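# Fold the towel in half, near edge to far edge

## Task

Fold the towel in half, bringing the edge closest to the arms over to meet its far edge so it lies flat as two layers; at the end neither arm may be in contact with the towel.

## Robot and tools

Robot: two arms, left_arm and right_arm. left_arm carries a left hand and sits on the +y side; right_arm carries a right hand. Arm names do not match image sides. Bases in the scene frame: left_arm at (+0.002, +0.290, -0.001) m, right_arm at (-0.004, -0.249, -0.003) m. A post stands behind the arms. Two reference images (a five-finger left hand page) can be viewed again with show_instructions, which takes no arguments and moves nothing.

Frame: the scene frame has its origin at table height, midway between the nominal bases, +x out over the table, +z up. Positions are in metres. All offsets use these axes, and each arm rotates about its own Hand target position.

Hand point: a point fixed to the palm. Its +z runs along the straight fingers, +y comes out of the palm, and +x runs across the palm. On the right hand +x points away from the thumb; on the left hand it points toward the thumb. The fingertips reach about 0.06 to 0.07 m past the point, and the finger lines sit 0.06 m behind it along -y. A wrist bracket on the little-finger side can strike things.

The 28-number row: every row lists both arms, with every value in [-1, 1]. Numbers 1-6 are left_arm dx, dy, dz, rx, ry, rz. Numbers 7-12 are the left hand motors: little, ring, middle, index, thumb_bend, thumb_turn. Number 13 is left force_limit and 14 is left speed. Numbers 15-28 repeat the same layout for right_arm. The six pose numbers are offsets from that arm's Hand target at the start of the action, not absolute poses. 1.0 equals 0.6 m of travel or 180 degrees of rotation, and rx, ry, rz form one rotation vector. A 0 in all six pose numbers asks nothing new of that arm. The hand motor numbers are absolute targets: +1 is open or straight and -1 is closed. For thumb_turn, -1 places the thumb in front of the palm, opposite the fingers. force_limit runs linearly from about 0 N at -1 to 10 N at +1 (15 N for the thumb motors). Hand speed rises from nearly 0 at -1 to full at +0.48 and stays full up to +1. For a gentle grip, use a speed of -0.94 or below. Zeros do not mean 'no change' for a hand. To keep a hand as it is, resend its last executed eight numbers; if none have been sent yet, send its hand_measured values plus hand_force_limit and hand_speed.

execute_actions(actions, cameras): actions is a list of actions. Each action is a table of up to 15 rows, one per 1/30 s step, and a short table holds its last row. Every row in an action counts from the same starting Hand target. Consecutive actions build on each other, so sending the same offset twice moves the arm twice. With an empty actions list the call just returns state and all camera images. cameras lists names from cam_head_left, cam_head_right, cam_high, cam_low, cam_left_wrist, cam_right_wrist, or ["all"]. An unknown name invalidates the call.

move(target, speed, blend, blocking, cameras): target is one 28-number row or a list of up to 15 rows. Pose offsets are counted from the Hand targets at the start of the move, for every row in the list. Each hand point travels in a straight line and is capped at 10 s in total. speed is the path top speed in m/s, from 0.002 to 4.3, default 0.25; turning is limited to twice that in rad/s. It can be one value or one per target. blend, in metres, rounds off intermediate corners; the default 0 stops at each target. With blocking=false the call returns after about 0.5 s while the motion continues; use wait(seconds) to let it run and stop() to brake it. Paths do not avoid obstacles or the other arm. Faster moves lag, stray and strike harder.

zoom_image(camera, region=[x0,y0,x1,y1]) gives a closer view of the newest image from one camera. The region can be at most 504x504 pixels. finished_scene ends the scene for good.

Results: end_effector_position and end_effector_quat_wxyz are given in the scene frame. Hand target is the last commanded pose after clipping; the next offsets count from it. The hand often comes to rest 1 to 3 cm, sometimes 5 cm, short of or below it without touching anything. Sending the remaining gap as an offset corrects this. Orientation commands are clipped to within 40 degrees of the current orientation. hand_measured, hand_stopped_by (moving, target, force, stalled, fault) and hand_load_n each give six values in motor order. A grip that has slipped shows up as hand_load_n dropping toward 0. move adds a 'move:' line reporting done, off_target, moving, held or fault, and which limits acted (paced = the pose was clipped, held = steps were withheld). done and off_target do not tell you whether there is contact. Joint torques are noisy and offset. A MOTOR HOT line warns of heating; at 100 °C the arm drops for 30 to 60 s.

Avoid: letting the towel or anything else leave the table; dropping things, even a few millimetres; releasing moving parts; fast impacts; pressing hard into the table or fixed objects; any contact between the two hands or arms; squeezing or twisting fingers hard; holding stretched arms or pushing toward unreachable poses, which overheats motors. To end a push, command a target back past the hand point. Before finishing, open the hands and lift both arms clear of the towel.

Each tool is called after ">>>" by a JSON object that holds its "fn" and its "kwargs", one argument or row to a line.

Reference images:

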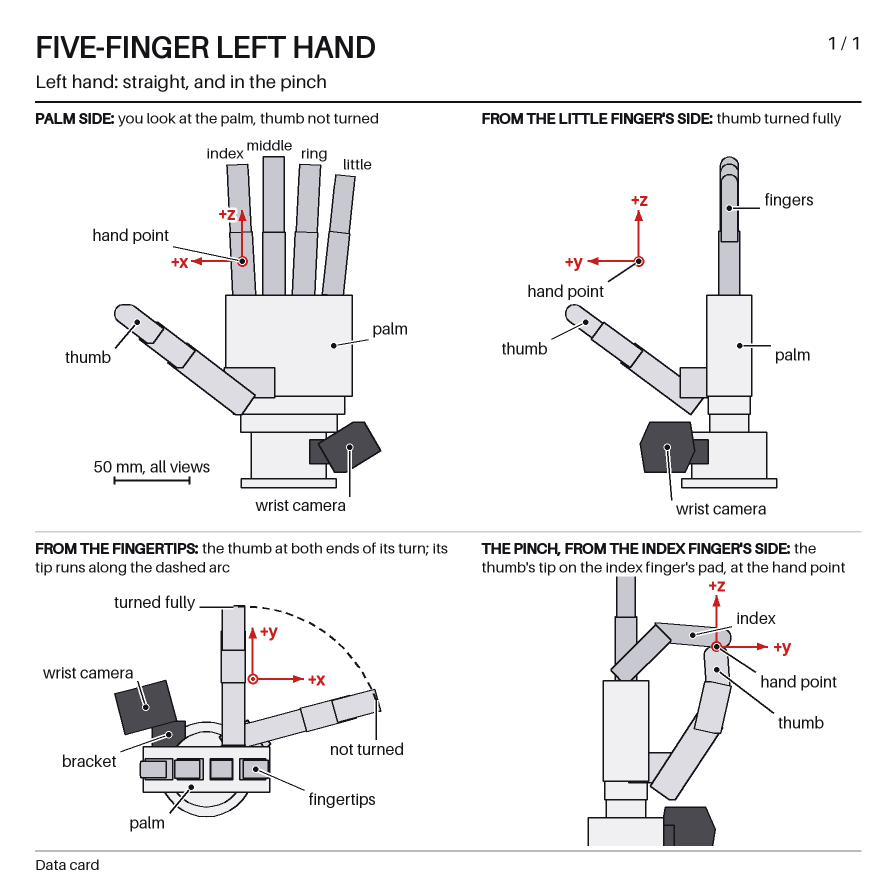

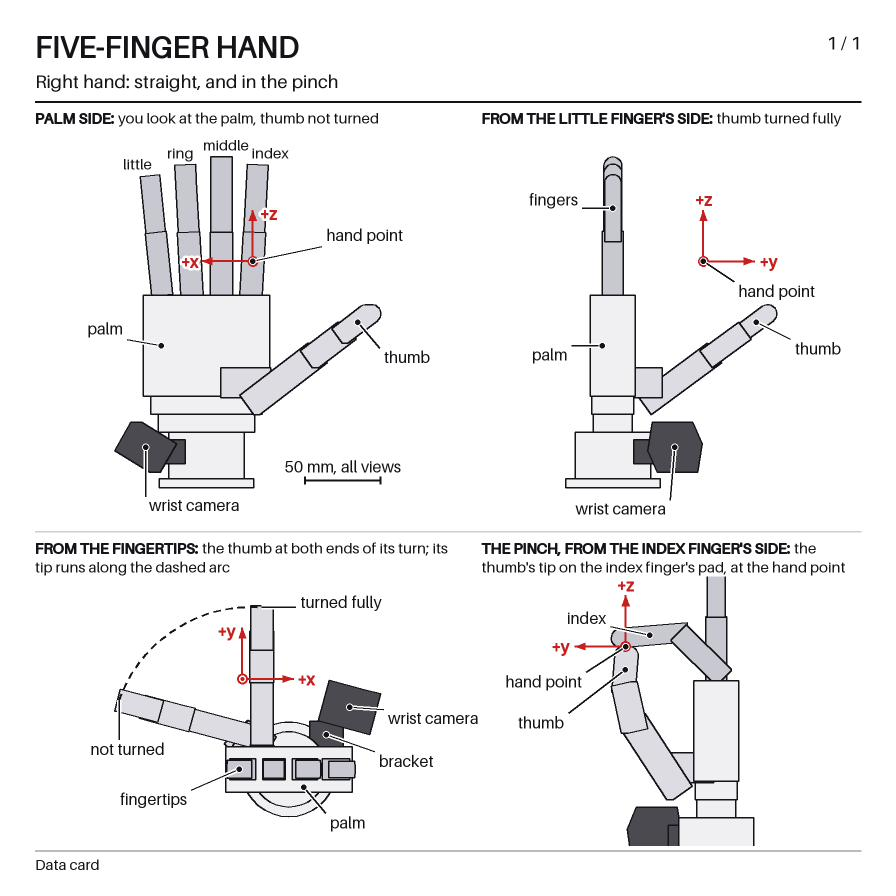

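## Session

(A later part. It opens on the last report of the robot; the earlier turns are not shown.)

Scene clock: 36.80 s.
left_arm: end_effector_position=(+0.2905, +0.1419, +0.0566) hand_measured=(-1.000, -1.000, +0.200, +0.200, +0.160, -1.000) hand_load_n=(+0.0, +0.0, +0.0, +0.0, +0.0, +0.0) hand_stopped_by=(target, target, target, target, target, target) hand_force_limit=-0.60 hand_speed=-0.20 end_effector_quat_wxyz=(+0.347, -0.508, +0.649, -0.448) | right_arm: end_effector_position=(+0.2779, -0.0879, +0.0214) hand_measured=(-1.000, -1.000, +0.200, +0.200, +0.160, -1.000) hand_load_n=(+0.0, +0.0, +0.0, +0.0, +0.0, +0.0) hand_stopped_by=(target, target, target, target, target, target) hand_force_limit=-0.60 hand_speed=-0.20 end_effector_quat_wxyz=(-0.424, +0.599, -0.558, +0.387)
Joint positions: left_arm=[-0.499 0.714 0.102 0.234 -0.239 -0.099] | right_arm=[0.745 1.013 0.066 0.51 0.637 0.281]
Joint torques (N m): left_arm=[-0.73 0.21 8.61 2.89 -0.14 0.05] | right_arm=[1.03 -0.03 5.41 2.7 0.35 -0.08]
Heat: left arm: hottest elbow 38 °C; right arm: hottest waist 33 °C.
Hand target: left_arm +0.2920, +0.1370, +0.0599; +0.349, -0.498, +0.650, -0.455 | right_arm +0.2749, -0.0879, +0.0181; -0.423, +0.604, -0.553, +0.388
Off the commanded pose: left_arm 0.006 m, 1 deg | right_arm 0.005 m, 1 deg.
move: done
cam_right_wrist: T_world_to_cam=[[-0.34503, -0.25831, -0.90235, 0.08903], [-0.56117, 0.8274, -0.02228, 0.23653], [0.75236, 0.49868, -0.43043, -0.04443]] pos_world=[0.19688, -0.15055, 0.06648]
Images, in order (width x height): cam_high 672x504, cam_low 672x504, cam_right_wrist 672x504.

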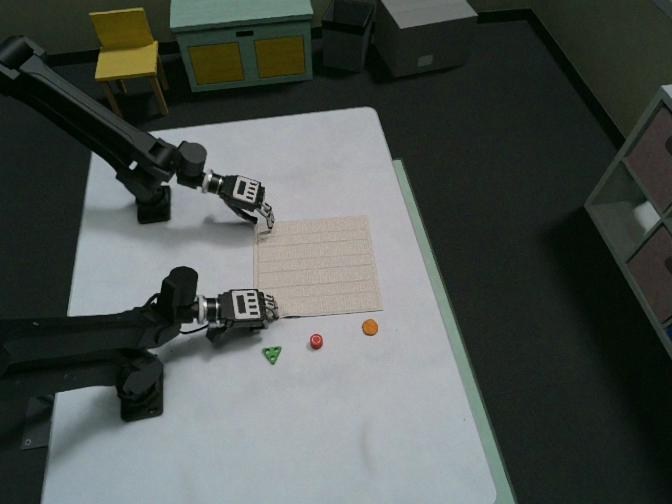

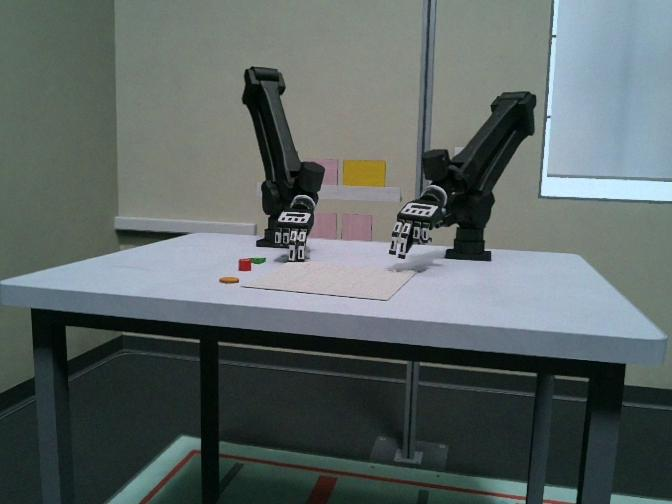

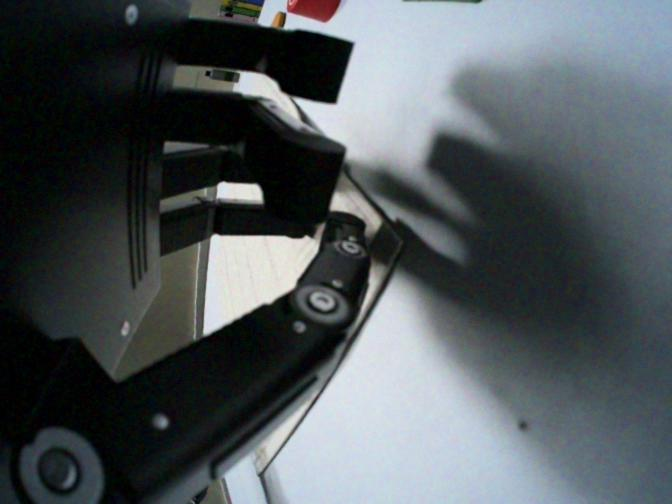

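>>> {"fn": "move", "kwargs": {
  "target": [
    [0,0,0,0,0,0,-1,-1,0.2,0.2,0.16,-1,-0.6,-0.2, -0.01,0,0.02,0,0,0,-1,-1,0.05,0.05,0.26,-1,-0.6,-0.2],
    [0,0,0,0,0,0,-1,-1,0.2,0.2,0.16,-1,-0.6,-0.2, -0.02,0,-0.004,0,0,0,-1,-1,0.05,0.05,0.26,-1,-0.6,-0.2]
  ],
  "cameras": ["cam_low","cam_right_wrist","cam_high"],
  "speed": 0.04
}}

>>> {"fn": "zoom_image", "kwargs": {
  "camera": "cam_right_wrist",
  "region": [220, 130, 440, 300]
}}

Scene clock: 40.03 s.
left_arm: end_effector_position=(+0.2905, +0.1419, +0.0566) hand_measured=(-1.000, -1.000, +0.200, +0.200, +0.160, -1.000) hand_load_n=(+0.0, +0.0, +0.0, +0.0, +0.0, +0.0) hand_stopped_by=(target, target, target, target, target, target) hand_force_limit=-0.60 hand_speed=-0.20 end_effector_quat_wxyz=(+0.347, -0.508, +0.649, -0.448) | right_arm: end_effector_position=(+0.2687, -0.0894, +0.0219) hand_measured=(-1.000, -1.000, +0.050, +0.050, +0.260, -1.000) hand_load_n=(+0.0, +0.0, +0.0, +0.0, +0.0, +0.0) hand_stopped_by=(target, target, target, target, target, target) hand_force_limit=-0.60 hand_speed=-0.20 end_effector_quat_wxyz=(-0.423, +0.598, -0.555, +0.393)
Joint positions: left_arm=[-0.499 0.714 0.102 0.234 -0.239 -0.099] | right_arm=[0.791 0.967 0.05 0.473 0.687 0.292]
Joint torques (N m): left_arm=[-0.73 0.32 8.61 2.89 -0.15 0.04] | right_arm=[1.49 0.15 5.38 2.41 0.2 0.1]
Heat: left arm: hottest elbow 38 °C; right arm: hottest waist 33 °C.
Hand target: left_arm +0.2920, +0.1370, +0.0599; +0.349, -0.498, +0.650, -0.455 | right_arm +0.2629, -0.0879, +0.0156; -0.423, +0.604, -0.553, +0.388
Off the commanded pose: left_arm 0.006 m, 1 deg | right_arm 0.009 m, 1 deg.
move: done
cam_right_wrist: T_world_to_cam=[[-0.33755, -0.26569, -0.90303, 0.08325], [-0.55797, 0.82911, -0.03538, 0.23222], [0.75811, 0.49192, -0.42812, -0.03878]] pos_world=[0.18707, -0.15134, 0.06679]
Images, in order (width x height): cam_high 672x504, cam_low 672x504, cam_right_wrist 672x504.

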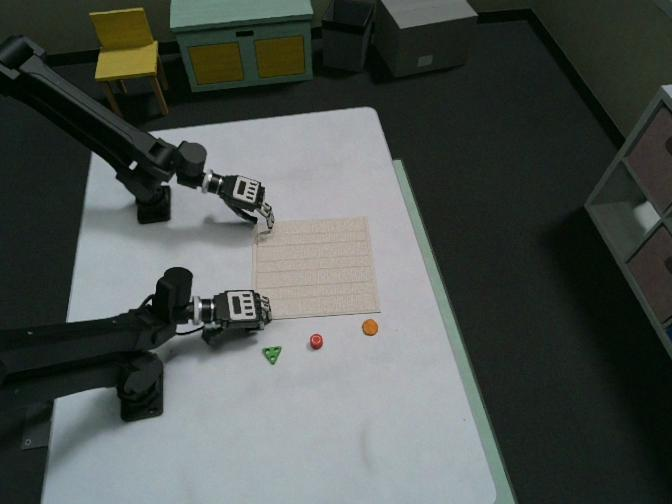

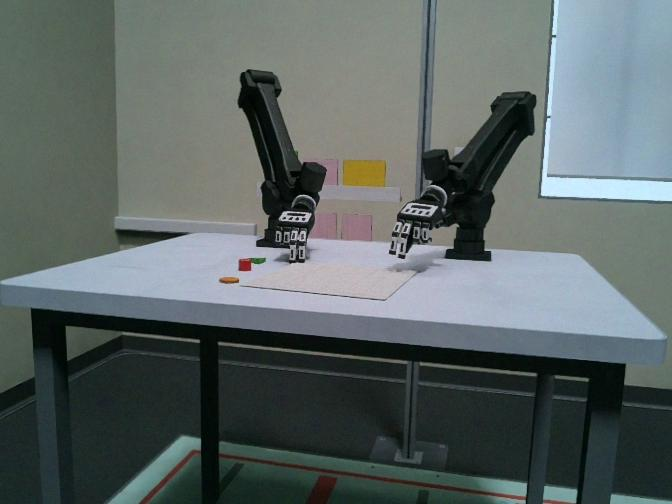

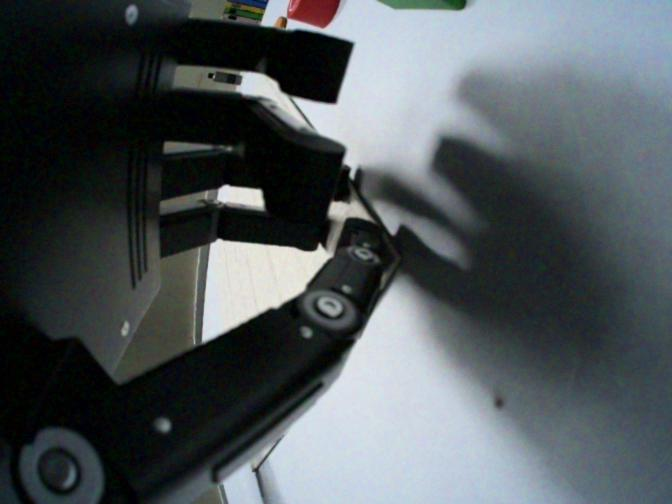

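Scaled by 2.291 from the camera's image (finer frame: 960x720).

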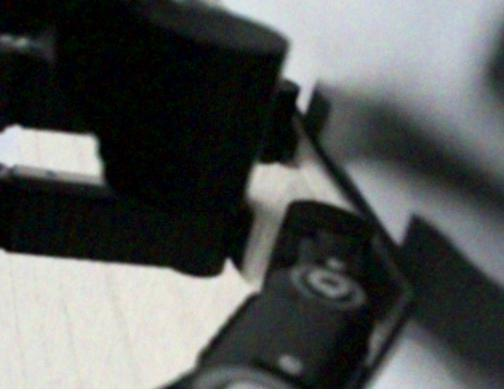

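>>> {"fn": "move", "kwargs": {
  "target": [0,0,0,0,0,0,-1,-1,0.2,0.2,0.16,-1,-0.6,-0.2, 0.025,0,-0.002,0,0,0,-1,-1,-0.45,-0.45,0.26,-1,-0.2,-0.85],
  "cameras": ["cam_low","cam_right_wrist","cam_high"],
  "speed": 0.02
}}

>>> {"fn": "zoom_image", "kwargs": {
  "camera": "cam_right_wrist",
  "region": [220, 130, 440, 300]
}}

Scene clock: 41.80 s.
left_arm: end_effector_position=(+0.2905, +0.1419, +0.0566) hand_measured=(-1.000, -1.000, +0.200, +0.200, +0.160, -1.000) hand_load_n=(+0.0, +0.0, +0.0, +0.0, +0.0, +0.0) hand_stopped_by=(target, target, target, target, target, target) hand_force_limit=-0.60 hand_speed=-0.20 end_effector_quat_wxyz=(+0.347, -0.508, +0.649, -0.448) | right_arm: end_effector_position=(+0.2759, -0.0858, +0.0190) hand_measured=(-1.000, -1.000, -0.294, -0.338, +0.260, -1.000) hand_load_n=(+0.0, +0.0, +6.0, +4.0, +1.0, +0.0) hand_stopped_by=(target, target, force, force, target, target) hand_force_limit=-0.20 hand_speed=-0.85 end_effector_quat_wxyz=(-0.433, +0.597, -0.554, +0.386)
Joint positions: left_arm=[-0.499 0.714 0.102 0.234 -0.239 -0.099] | right_arm=[0.754 1.049 0.05 0.581 0.637 0.28]
Joint torques (N m): left_arm=[-0.79 0.09 8.61 2.93 -0.15 0.04] | right_arm=[-0.5 0.38 6.23 1.84 -0.13 -0.11]
Heat: left arm: hottest elbow 38 °C; right arm: hottest waist 33 °C.
Hand target: left_arm +0.2920, +0.1370, +0.0599; +0.349, -0.498, +0.650, -0.455 | right_arm +0.2779, -0.0879, +0.0144; -0.423, +0.604, -0.553, +0.388
Off the commanded pose: left_arm 0.006 m, 1 deg | right_arm 0.005 m, 1 deg.
move: done
cam_right_wrist: T_world_to_cam=[[-0.33098, -0.25043, -0.9098, 0.08358], [-0.56859, 0.82239, -0.01953, 0.23517], [0.7531, 0.51084, -0.41458, -0.04447]] pos_world=[0.19487, -0.14975, 0.06219]
Images, in order (width x height): cam_high 672x504, cam_low 672x504, cam_right_wrist 672x504.

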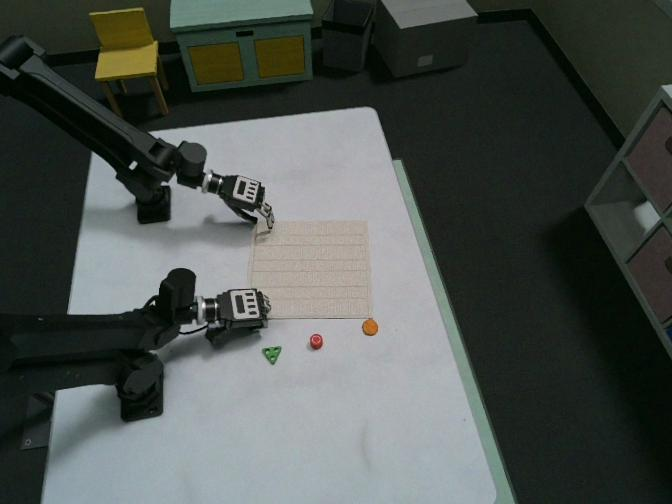

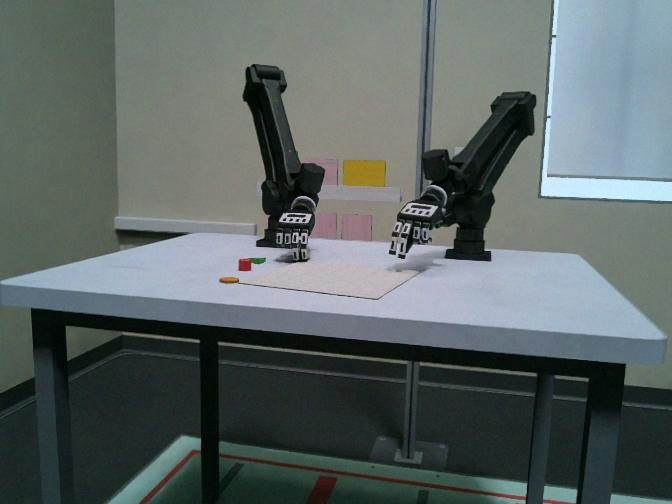

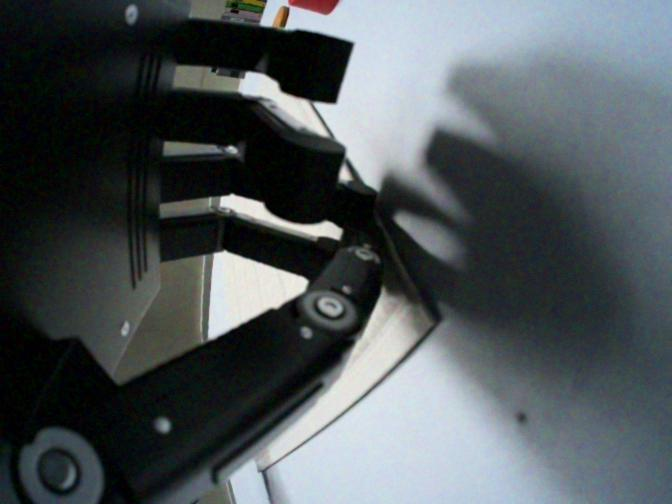

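Scaled by 2.291 from the camera's image (finer frame: 960x720).

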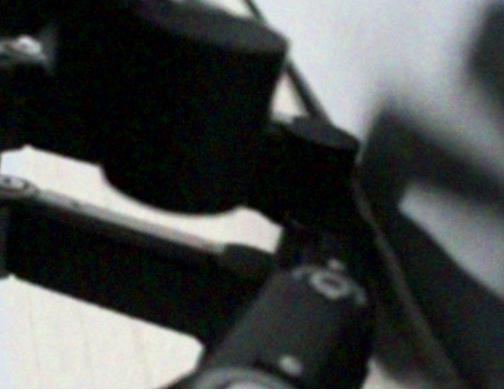

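>>> {"fn": "move", "kwargs": {
  "target": [0,0,0,0,0,0,-1,-1,0.2,0.2,0.16,-1,-0.6,-0.2, 0,0,0.06,0,0,0,-1,-1,-0.45,-0.45,0.26,-1,-0.2,-0.85],
  "cameras": ["cam_low","cam_right_wrist","cam_high"],
  "speed": 0.05
}}

>>> {"fn": "zoom_image", "kwargs": {
  "camera": "cam_low",
  "region": [230, 180, 430, 310]
}}

Scene clock: 43.67 s.
left_arm: end_effector_position=(+0.2905, +0.1419, +0.0566) hand_measured=(-1.000, -1.000, +0.200, +0.200, +0.160, -1.000) hand_load_n=(+0.0, +0.0, +0.0, +0.0, +0.0, +0.0) hand_stopped_by=(target, target, target, target, target, target) hand_force_limit=-0.60 hand_speed=-0.20 end_effector_quat_wxyz=(+0.347, -0.508, +0.649, -0.448) | right_arm: end_effector_position=(+0.2643, -0.0969, +0.0309) hand_measured=(-1.000, -1.000, -0.294, -0.338, +0.260, -1.000) hand_load_n=(+0.0, +0.0, +5.5, +4.5, +0.5, +0.0) hand_stopped_by=(target, target, force, force, target, target) hand_force_limit=-0.20 hand_speed=-0.85 end_effector_quat_wxyz=(-0.410, +0.615, -0.552, +0.385)
Joint positions: left_arm=[-0.499 0.714 0.102 0.234 -0.239 -0.099] | right_arm=[0.754 0.797 0.07 0.256 0.634 0.27]
Joint torques (N m): left_arm=[-0.91 0.15 8.59 2.93 -0.16 0.05] | right_arm=[-0.38 -0.85 10.48 1.46 0.1 -0.04]
Heat: left arm: hottest elbow 38 °C; right arm: hottest waist 33 °C.
Hand target: left_arm +0.2920, +0.1370, +0.0599; +0.349, -0.498, +0.650, -0.455 | right_arm +0.2779, -0.0879, +0.0505; -0.423, +0.604, -0.553, +0.388
Off the commanded pose: left_arm 0.006 m, 1 deg | right_arm 0.025 m, 2 deg.
move: off_target (right_arm)
cam_right_wrist: T_world_to_cam=[[-0.36296, -0.29349, -0.88438, 0.09139], [-0.57481, 0.81752, -0.03539, 0.2397], [0.73339, 0.4955, -0.46543, -0.01985]] pos_world=[0.18551, -0.1593, 0.08007]
Images, in order (width x height): cam_high 672x504, cam_low 672x504, cam_right_wrist 672x504.

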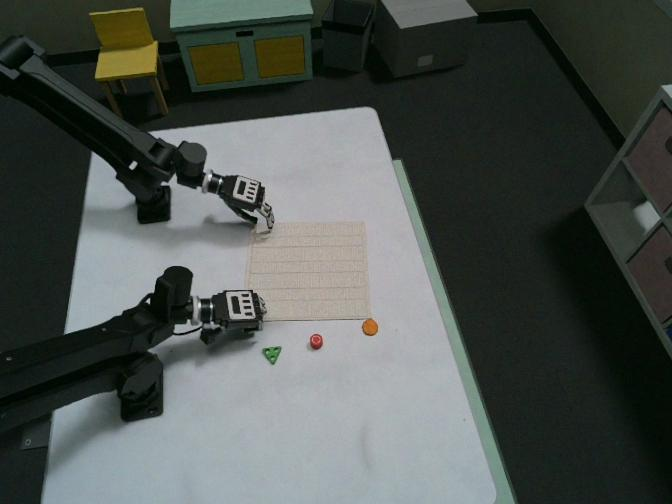

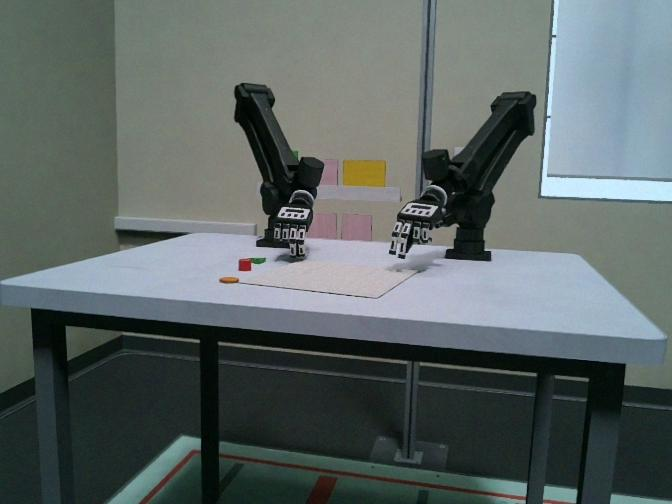

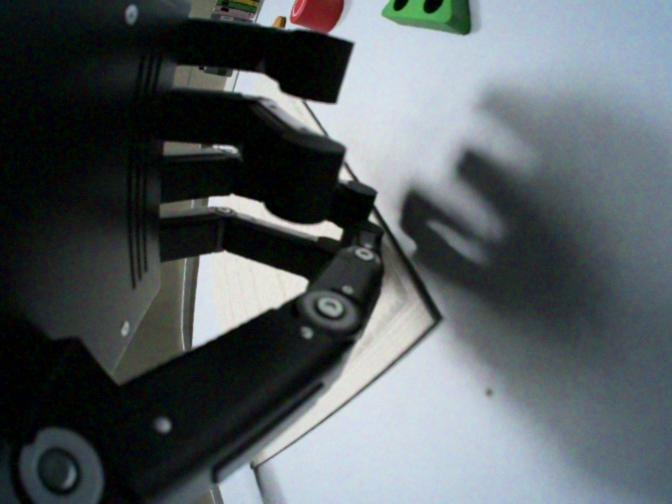

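Scaled by 2.520.

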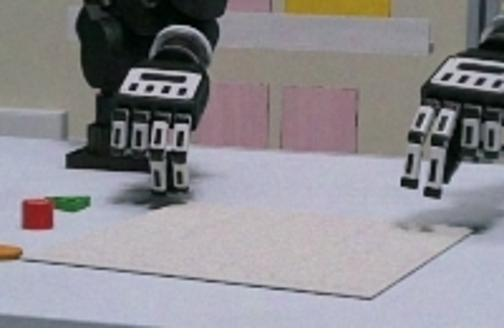

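>>> {"fn": "move", "kwargs": {
  "target": [
    [0,0,0,0,0,0,-1,-1,0.2,0.2,0.16,-1,-0.6,-0.2, 0,0,0.02,0,0,0,-1,-1,0.0,0.0,0.3,-1,-0.2,-0.2],
    [0,0,0,0,0,0,-1,-1,0.2,0.2,0.16,-1,-0.6,-0.2, -0.0465,-0.0035,-0.009,0,0,0,-1,-1,0.0,0.0,0.3,-1,-0.2,-0.2]
  ],
  "cameras": ["cam_low","cam_right_wrist","cam_high"],
  "speed": 0.06
}}

>>> {"fn": "zoom_image", "kwargs": {
  "camera": "cam_right_wrist",
  "region": [220, 130, 440, 300]
}}

>>> {"fn": "zoom_image", "kwargs": {
  "camera": "cam_high",
  "region": [200, 180, 400, 360]
}}

Scene clock: 49.07 s.
left_arm: end_effector_position=(+0.2905, +0.1419, +0.0566) hand_measured=(-1.000, -1.000, +0.200, +0.200, +0.160, -1.000) hand_load_n=(+0.0, +0.0, +0.0, +0.0, +0.0, +0.0) hand_stopped_by=(target, target, target, target, target, target) hand_force_limit=-0.60 hand_speed=-0.20 end_effector_quat_wxyz=(+0.347, -0.508, +0.649, -0.448) | right_arm: end_effector_position=(+0.2532, -0.0911, +0.0464) hand_measured=(-1.000, -1.000, +0.000, +0.000, +0.300, -1.000) hand_load_n=(+0.0, +0.0, +0.0, +0.0, +0.0, +0.0) hand_stopped_by=(target, target, target, target, target, target) hand_force_limit=-0.20 hand_speed=-0.20 end_effector_quat_wxyz=(-0.423, +0.602, -0.554, +0.390)
Joint positions: left_arm=[-0.499 0.714 0.102 0.234 -0.239 -0.099] | right_arm=[0.848 0.676 0.076 0.13 0.731 0.325]
Joint torques (N m): left_arm=[-0.85 0.15 8.59 2.92 -0.16 0.05] | right_arm=[1.32 0.15 7.76 1.36 0.47 0.09]
Heat: left arm: hottest elbow 38 °C; right arm: hottest elbow 34 °C.
Hand target: left_arm +0.2920, +0.1370, +0.0599; +0.349, -0.498, +0.650, -0.455 | right_arm +0.2500, -0.0900, +0.0451; -0.423, +0.604, -0.553, +0.388
Off the commanded pose: left_arm 0.006 m, 1 deg | right_arm 0.004 m, 0 deg.
move: done
cam_right_wrist: T_world_to_cam=[[-0.34062, -0.2697, -0.90069, 0.10004], [-0.5644, 0.82482, -0.03354, 0.22695], [0.75195, 0.49692, -0.43317, -0.01345]] pos_world=[0.17228, -0.15353, 0.09189]
Images, in order (width x height): cam_high 672x504, cam_low 672x504, cam_right_wrist 672x504.

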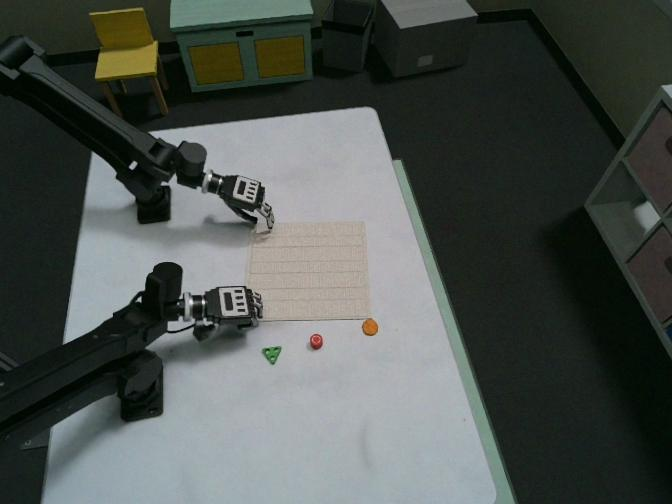

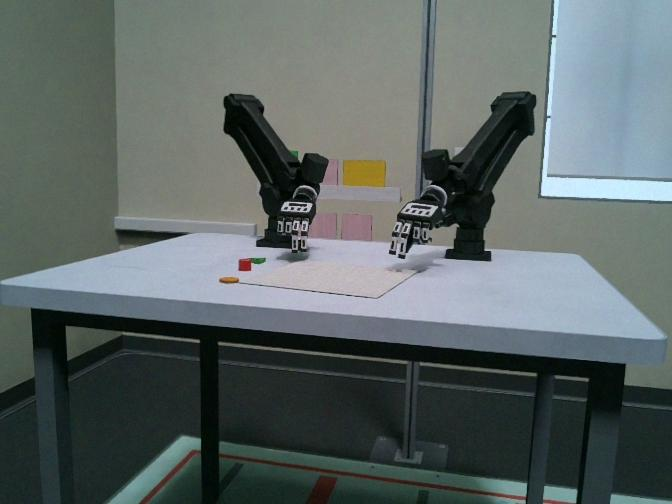

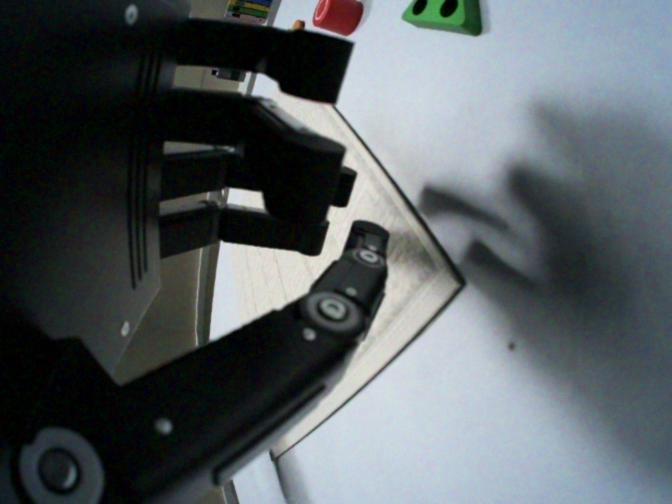

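Scaled by 2.291 from the camera's image (finer frame: 960x720).

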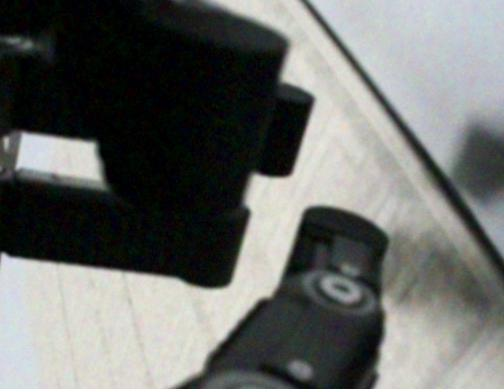

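Scaled by 2.520.

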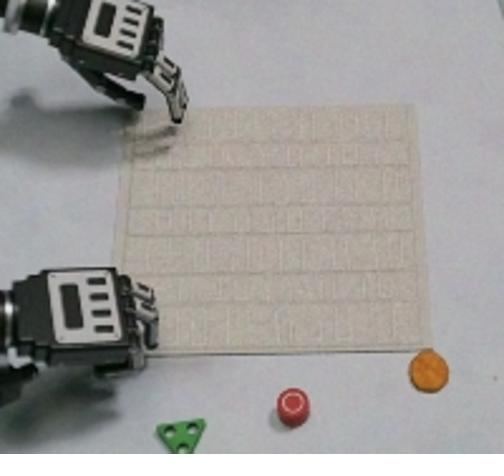

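>>> {"fn": "zoom_image", "kwargs": {
  "camera": "cam_high",
  "region": [210, 270, 290, 340]
}}

>>> {"fn": "zoom_image", "kwargs": {
  "camera": "cam_low",
  "region": [260, 190, 340, 270]
}}

Scaled by 6.300.

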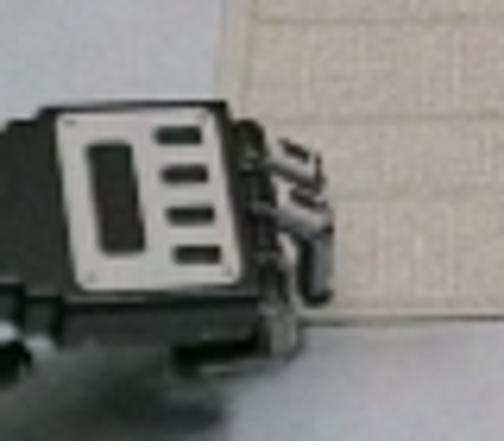

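Scaled by 6.300.

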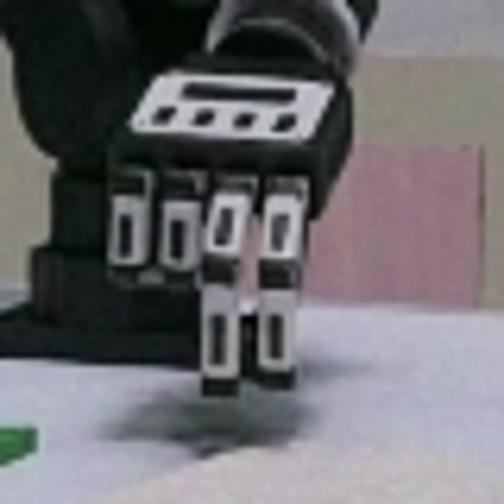

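>>> {"fn": "move", "kwargs": {
  "target": [0,0,0,0,0,0,-1,-1,0.2,0.2,0.16,-1,-0.6,-0.2, -0.0133,0.0467,-0.012,0,0,0,-1,-1,0.0,0.0,0.3,-1,-0.2,-0.2],
  "cameras": ["cam_right_wrist","cam_high","cam_low"],
  "speed": 0.06
}}

>>> {"fn": "zoom_image", "kwargs": {
  "camera": "cam_right_wrist",
  "region": [220, 130, 520, 350]
}}

>>> {"fn": "zoom_image", "kwargs": {
  "camera": "cam_low",
  "region": [260, 190, 340, 270]
}}

Scene clock: 56.63 s.
left_arm: end_effector_position=(+0.2905, +0.1419, +0.0566) hand_measured=(-1.000, -1.000, +0.200, +0.200, +0.160, -1.000) hand_load_n=(+0.0, +0.0, +0.0, +0.0, +0.0, +0.0) hand_stopped_by=(target, target, target, target, target, target) hand_force_limit=-0.60 hand_speed=-0.20 end_effector_quat_wxyz=(+0.347, -0.508, +0.649, -0.448) | right_arm: end_effector_position=(+0.2353, -0.0786, +0.0233) hand_measured=(-1.000, -1.000, +0.000, +0.000, +0.300, -1.000) hand_load_n=(+0.0, +0.0, +0.0, -0.5, +0.5, +0.0) hand_stopped_by=(target, target, target, target, target, target) hand_force_limit=-0.20 hand_speed=-0.20 end_effector_quat_wxyz=(-0.404, +0.614, -0.552, +0.394)
Joint positions: left_arm=[-0.499 0.714 0.102 0.234 -0.239 -0.099] | right_arm=[0.995 0.822 0.076 0.154 0.86 0.429]
Joint torques (N m): left_arm=[-0.67 0.21 8.61 2.86 -0.16 0.05] | right_arm=[1.38 0.56 9.4 2.5 0.51 0.06]
Heat: left arm: hottest elbow 38 °C; right arm: hottest elbow 35 °C.
Hand target: left_arm +0.2920, +0.1370, +0.0599; +0.349, -0.498, +0.650, -0.455 | right_arm +0.2420, -0.0620, +0.0378; -0.423, +0.604, -0.553, +0.388
Off the commanded pose: left_arm 0.006 m, 1 deg | right_arm 0.023 m, 3 deg.
move: off_target (right_arm)
cam_right_wrist: T_world_to_cam=[[-0.36374, -0.30389, -0.88054, 0.07873], [-0.56366, 0.82439, -0.05167, 0.2061], [0.74161, 0.47753, -0.47115, -0.01442]] pos_world=[0.1555, -0.13909, 0.07318]
Images, in order (width x height): cam_high 672x504, cam_low 672x504, cam_right_wrist 672x504.

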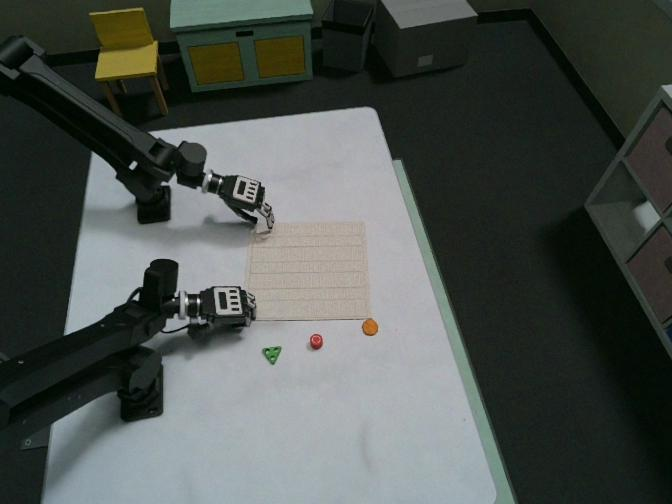

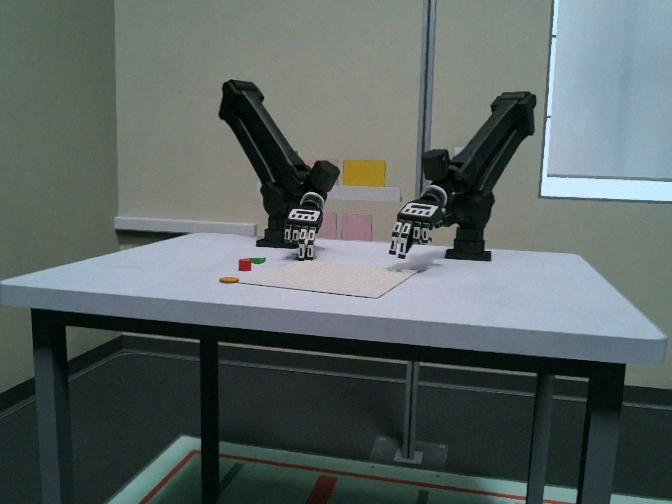

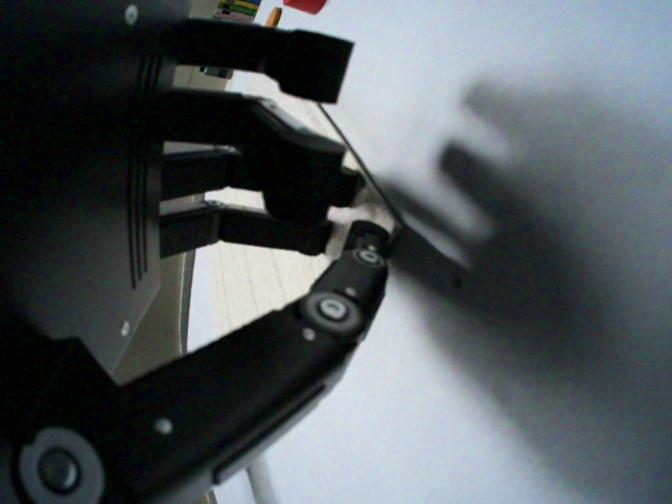

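Scaled by 1.680 from the camera's image (finer frame: 960x720).

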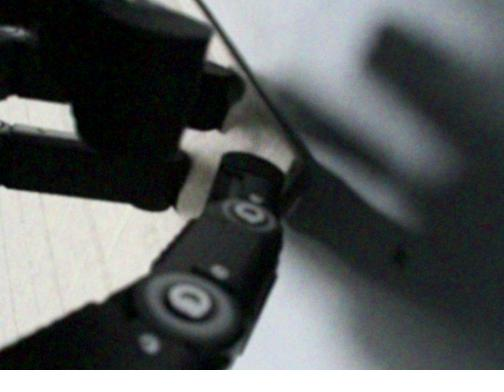

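Scaled by 6.300.

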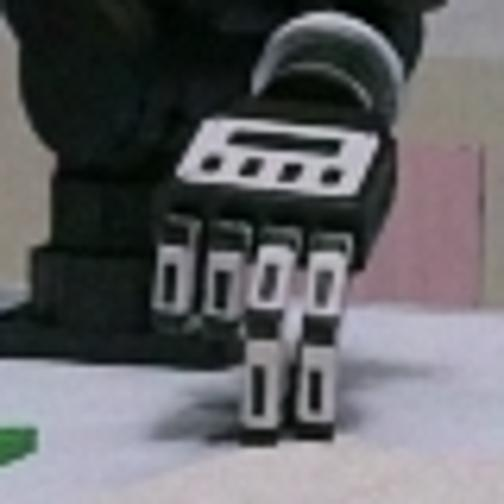

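>>> {"fn": "move", "kwargs": {
  "target": [0,0,0,0,0,0,-1,-1,0.2,0.2,0.16,-1,-0.6,-0.2, 0.010,0.0267,0.02,0,0,0,-1,-1,0.0,0.0,0.3,-1,-0.2,-0.2],
  "cameras": ["cam_right_wrist"],
  "speed": 0.1
}}

Scene clock: 59.33 s.
left_arm: end_effector_position=(+0.2905, +0.1419, +0.0566) hand_measured=(-1.000, -1.000, +0.200, +0.200, +0.160, -1.000) hand_load_n=(+0.0, +0.0, +0.0, +0.0, +0.0, +0.0) hand_stopped_by=(target, target, target, target, target, target) hand_force_limit=-0.60 hand_speed=-0.20 end_effector_quat_wxyz=(+0.347, -0.508, +0.649, -0.448) | right_arm: end_effector_position=(+0.2411, -0.0621, +0.0344) hand_measured=(-1.000, -1.000, +0.000, +0.000, +0.300, -1.000) hand_load_n=(+0.0, +0.0, +0.0, +0.0, +0.0, +0.0) hand_stopped_by=(target, target, target, target, target, target) hand_force_limit=-0.20 hand_speed=-0.20 end_effector_quat_wxyz=(-0.408, +0.613, -0.551, +0.393)
Joint positions: left_arm=[-0.499 0.714 0.102 0.234 -0.239 -0.099] | right_arm=[1.015 0.865 0.125 0.148 0.874 0.444]
Joint torques (N m): left_arm=[-0.85 0.21 8.64 2.92 -0.16 0.06] | right_arm=[1.08 0.03 9.95 1.72 0.57 0.08]
Heat: left arm: hottest elbow 38 °C; right arm: hottest elbow 35 °C.
Hand target: left_arm +0.2920, +0.1370, +0.0599; +0.349, -0.498, +0.650, -0.455 | right_arm +0.2480, -0.0460, +0.0498; -0.423, +0.604, -0.553, +0.388
Off the commanded pose: left_arm 0.006 m, 1 deg | right_arm 0.023 m, 2 deg.
move: off_target (right_arm)
cam_right_wrist: T_world_to_cam=[[-0.35838, -0.29754, -0.88489, 0.09489], [-0.56636, 0.8228, -0.04729, 0.19661], [0.74216, 0.48422, -0.46338, -0.02134]] pos_world=[0.1612, -0.1232, 0.08338]

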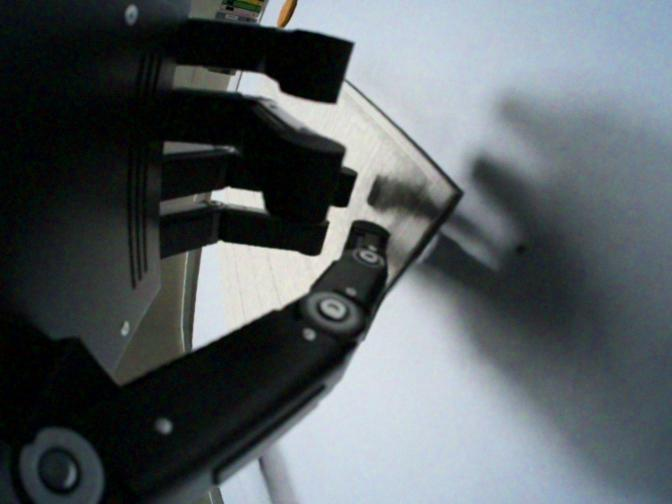

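>>> {"fn": "move", "kwargs": {
  "target": [0,0,0,0,0,0,-1,-1,0.2,0.2,0.16,-1,-0.6,-0.2, 0,0,-0.03,0,0,0,-1,-1,0.0,0.0,0.3,-1,-0.2,-0.2],
  "cameras": ["cam_right_wrist","cam_low","cam_high"],
  "speed": 0.03
}}

>>> {"fn": "zoom_image", "kwargs": {
  "camera": "cam_right_wrist",
  "region": [220, 130, 520, 350]
}}

>>> {"fn": "zoom_image", "kwargs": {
  "camera": "cam_low",
  "region": [260, 190, 340, 270]
}}

Scene clock: 64.63 s.
left_arm: end_effector_position=(+0.2905, +0.1419, +0.0566) hand_measured=(-1.000, -1.000, +0.200, +0.200, +0.160, -1.000) hand_load_n=(+0.0, +0.0, +0.0, +0.0, +0.0, +0.0) hand_stopped_by=(target, target, target, target, target, target) hand_force_limit=-0.60 hand_speed=-0.20 end_effector_quat_wxyz=(+0.347, -0.508, +0.649, -0.448) | right_arm: end_effector_position=(+0.2458, -0.0540, +0.0263) hand_measured=(-1.000, -1.000, +0.000, +0.000, +0.300, -1.000) hand_load_n=(+0.0, +0.0, +0.0, +0.0, +0.0, +0.5) hand_stopped_by=(target, target, target, target, target, target) hand_force_limit=-0.20 hand_speed=-0.20 end_effector_quat_wxyz=(-0.413, +0.609, -0.553, +0.391)
Joint positions: left_arm=[-0.499 0.714 0.102 0.234 -0.239 -0.099] | right_arm=[1.015 0.974 0.125 0.266 0.874 0.447]
Joint torques (N m): left_arm=[-0.73 0.32 8.61 2.89 -0.16 0.05] | right_arm=[1.03 -0.5 7.21 2.51 0.51 0.04]
Heat: left arm: hottest elbow 38 °C; right arm: hottest elbow 35 °C.
Hand target: left_arm +0.2920, +0.1370, +0.0599; +0.349, -0.498, +0.650, -0.455 | right_arm +0.2481, -0.0460, +0.0318; -0.423, +0.604, -0.553, +0.388
Off the commanded pose: left_arm 0.006 m, 1 deg | right_arm 0.010 m, 1 deg.
move: done
cam_right_wrist: T_world_to_cam=[[-0.35433, -0.28699, -0.88999, 0.09154], [-0.56496, 0.82411, -0.04082, 0.19178], [0.74517, 0.48834, -0.45414, -0.0333]] pos_world=[0.16559, -0.11551, 0.07418]
Images, in order (width x height): cam_high 672x504, cam_low 672x504, cam_right_wrist 672x504.

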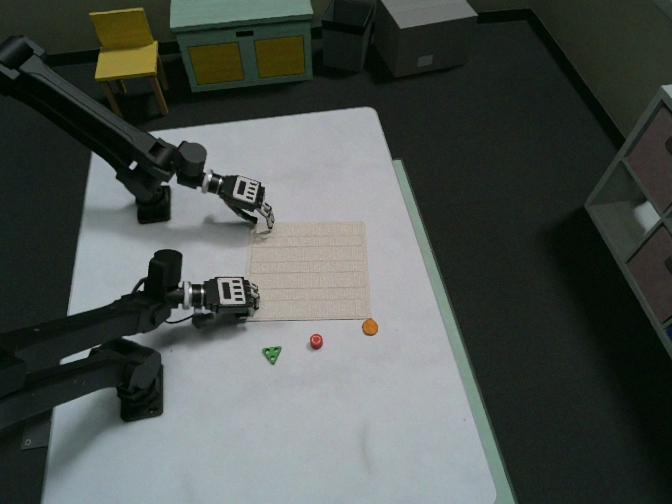

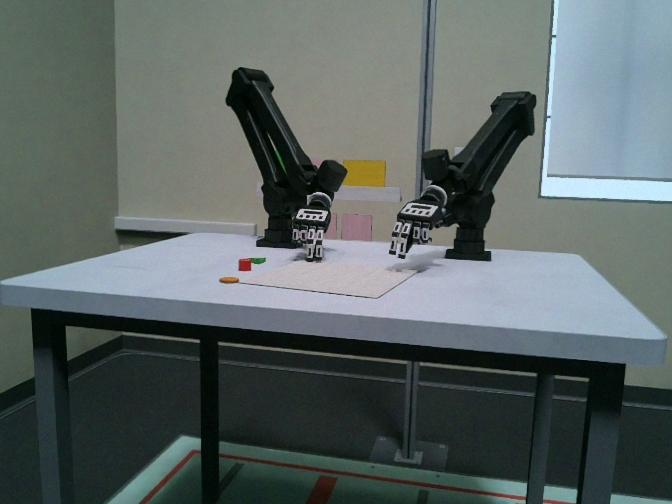

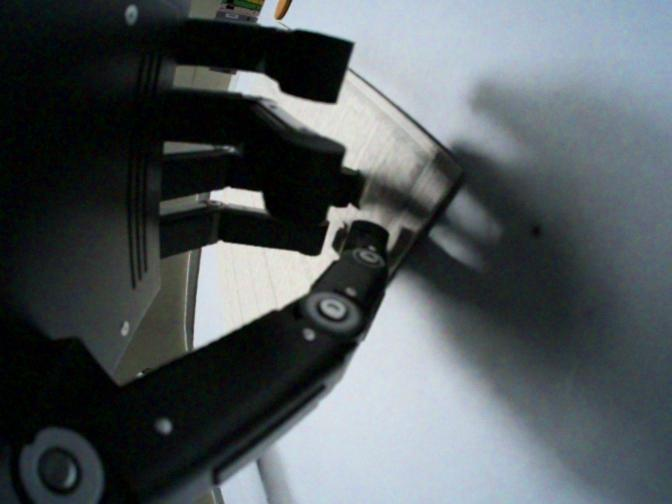

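Scaled by 1.680 from the camera's image (finer frame: 960x720).

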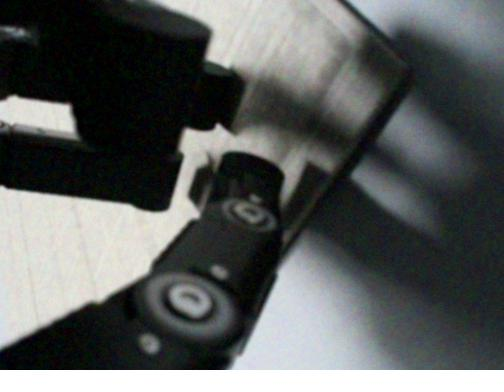

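Scaled by 6.300.

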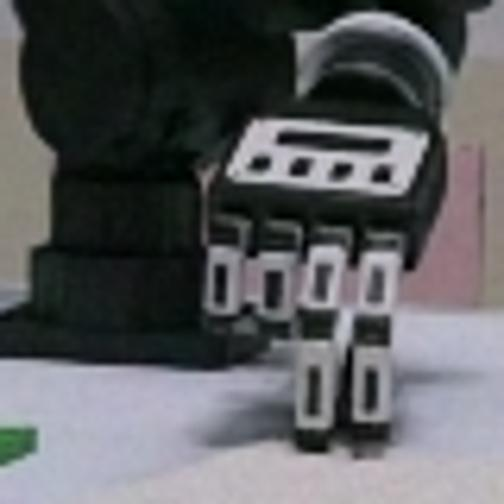

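>>> {"fn": "move", "kwargs": {
  "target": [0,0,0,0,0,0,-1,-1,0.2,0.2,0.16,-1,-0.6,-0.2, -0.0133,0,-0.0233,0,0,0,-1,-1,0.0,0.0,0.3,-1,-0.2,-0.2],
  "cameras": ["cam_right_wrist","cam_low"],
  "speed": 0.03
}}

>>> {"fn": "zoom_image", "kwargs": {
  "camera": "cam_right_wrist",
  "region": [220, 130, 520, 350]
}}

>>> {"fn": "zoom_image", "kwargs": {
  "camera": "cam_low",
  "region": [260, 190, 340, 270]
}}

Scene clock: 66.27 s.
left_arm: end_effector_position=(+0.2905, +0.1419, +0.0566) hand_measured=(-1.000, -1.000, +0.200, +0.200, +0.160, -1.000) hand_load_n=(+0.0, +0.0, +0.0, +0.0, +0.0, +0.0) hand_stopped_by=(target, target, target, target, target, target) hand_force_limit=-0.60 hand_speed=-0.20 end_effector_quat_wxyz=(+0.347, -0.508, +0.649, -0.448) | right_arm: end_effector_position=(+0.2447, -0.0475, +0.0225) hand_measured=(-1.000, -1.000, +0.000, +0.000, +0.300, -1.000) hand_load_n=(+0.0, +0.0, +0.0, +0.0, +0.0, +0.0) hand_stopped_by=(target, target, target, target, target, target) hand_force_limit=-0.20 hand_speed=-0.20 end_effector_quat_wxyz=(-0.421, +0.600, -0.555, +0.393)
Joint positions: left_arm=[-0.499 0.714 0.102 0.234 -0.239 -0.099] | right_arm=[1.046 1.039 0.121 0.338 0.908 0.473]
Joint torques (N m): left_arm=[-0.79 0.15 8.64 2.92 -0.16 0.05] | right_arm=[1.49 -0.62 5.33 2.48 0.37 0.09]
Heat: left arm: hottest elbow 38 °C; right arm: hottest elbow 35 °C.
Hand target: left_arm +0.2920, +0.1370, +0.0599; +0.349, -0.498, +0.650, -0.455 | right_arm +0.2401, -0.0460, +0.0179; -0.423, +0.604, -0.553, +0.388
Off the commanded pose: left_arm 0.006 m, 1 deg | right_arm 0.007 m, 1 deg.
move: done
cam_right_wrist: T_world_to_cam=[[-0.34186, -0.26854, -0.90056, 0.08772], [-0.55865, 0.82866, -0.03503, 0.18426], [0.75567, 0.49113, -0.43331, -0.0403]] pos_world=[0.16338, -0.10934, 0.06799]
Images, in order (width x height): cam_low 672x504, cam_right_wrist 672x504.

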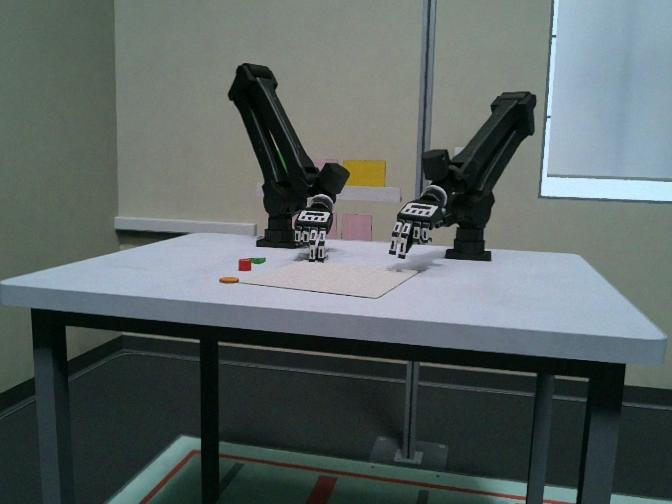

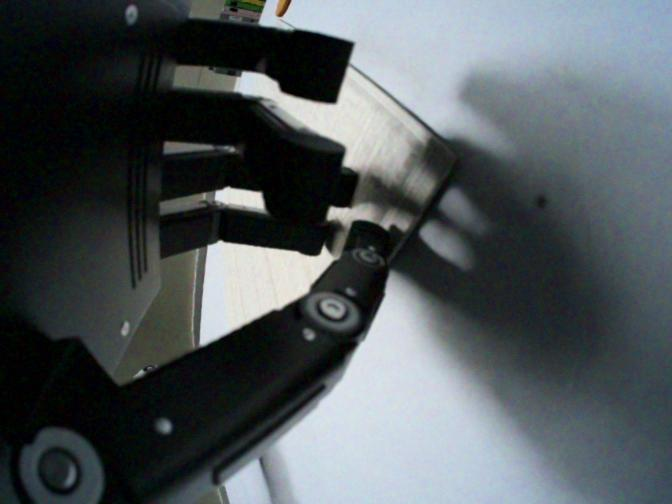

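Scaled by 1.680 from the camera's image (finer frame: 960x720).

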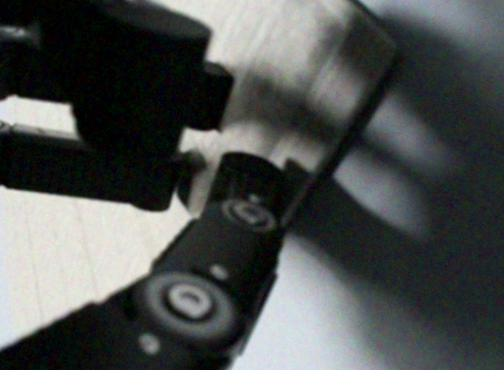

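Scaled by 6.300.

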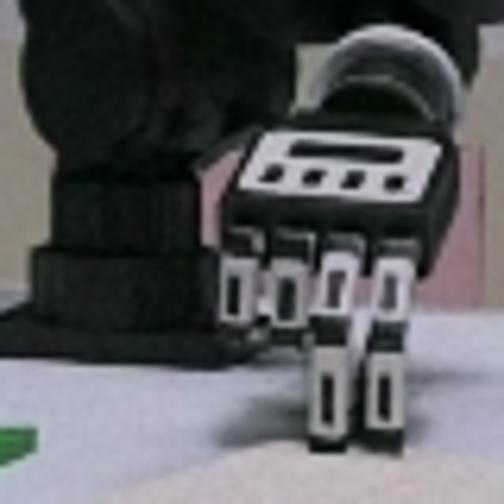

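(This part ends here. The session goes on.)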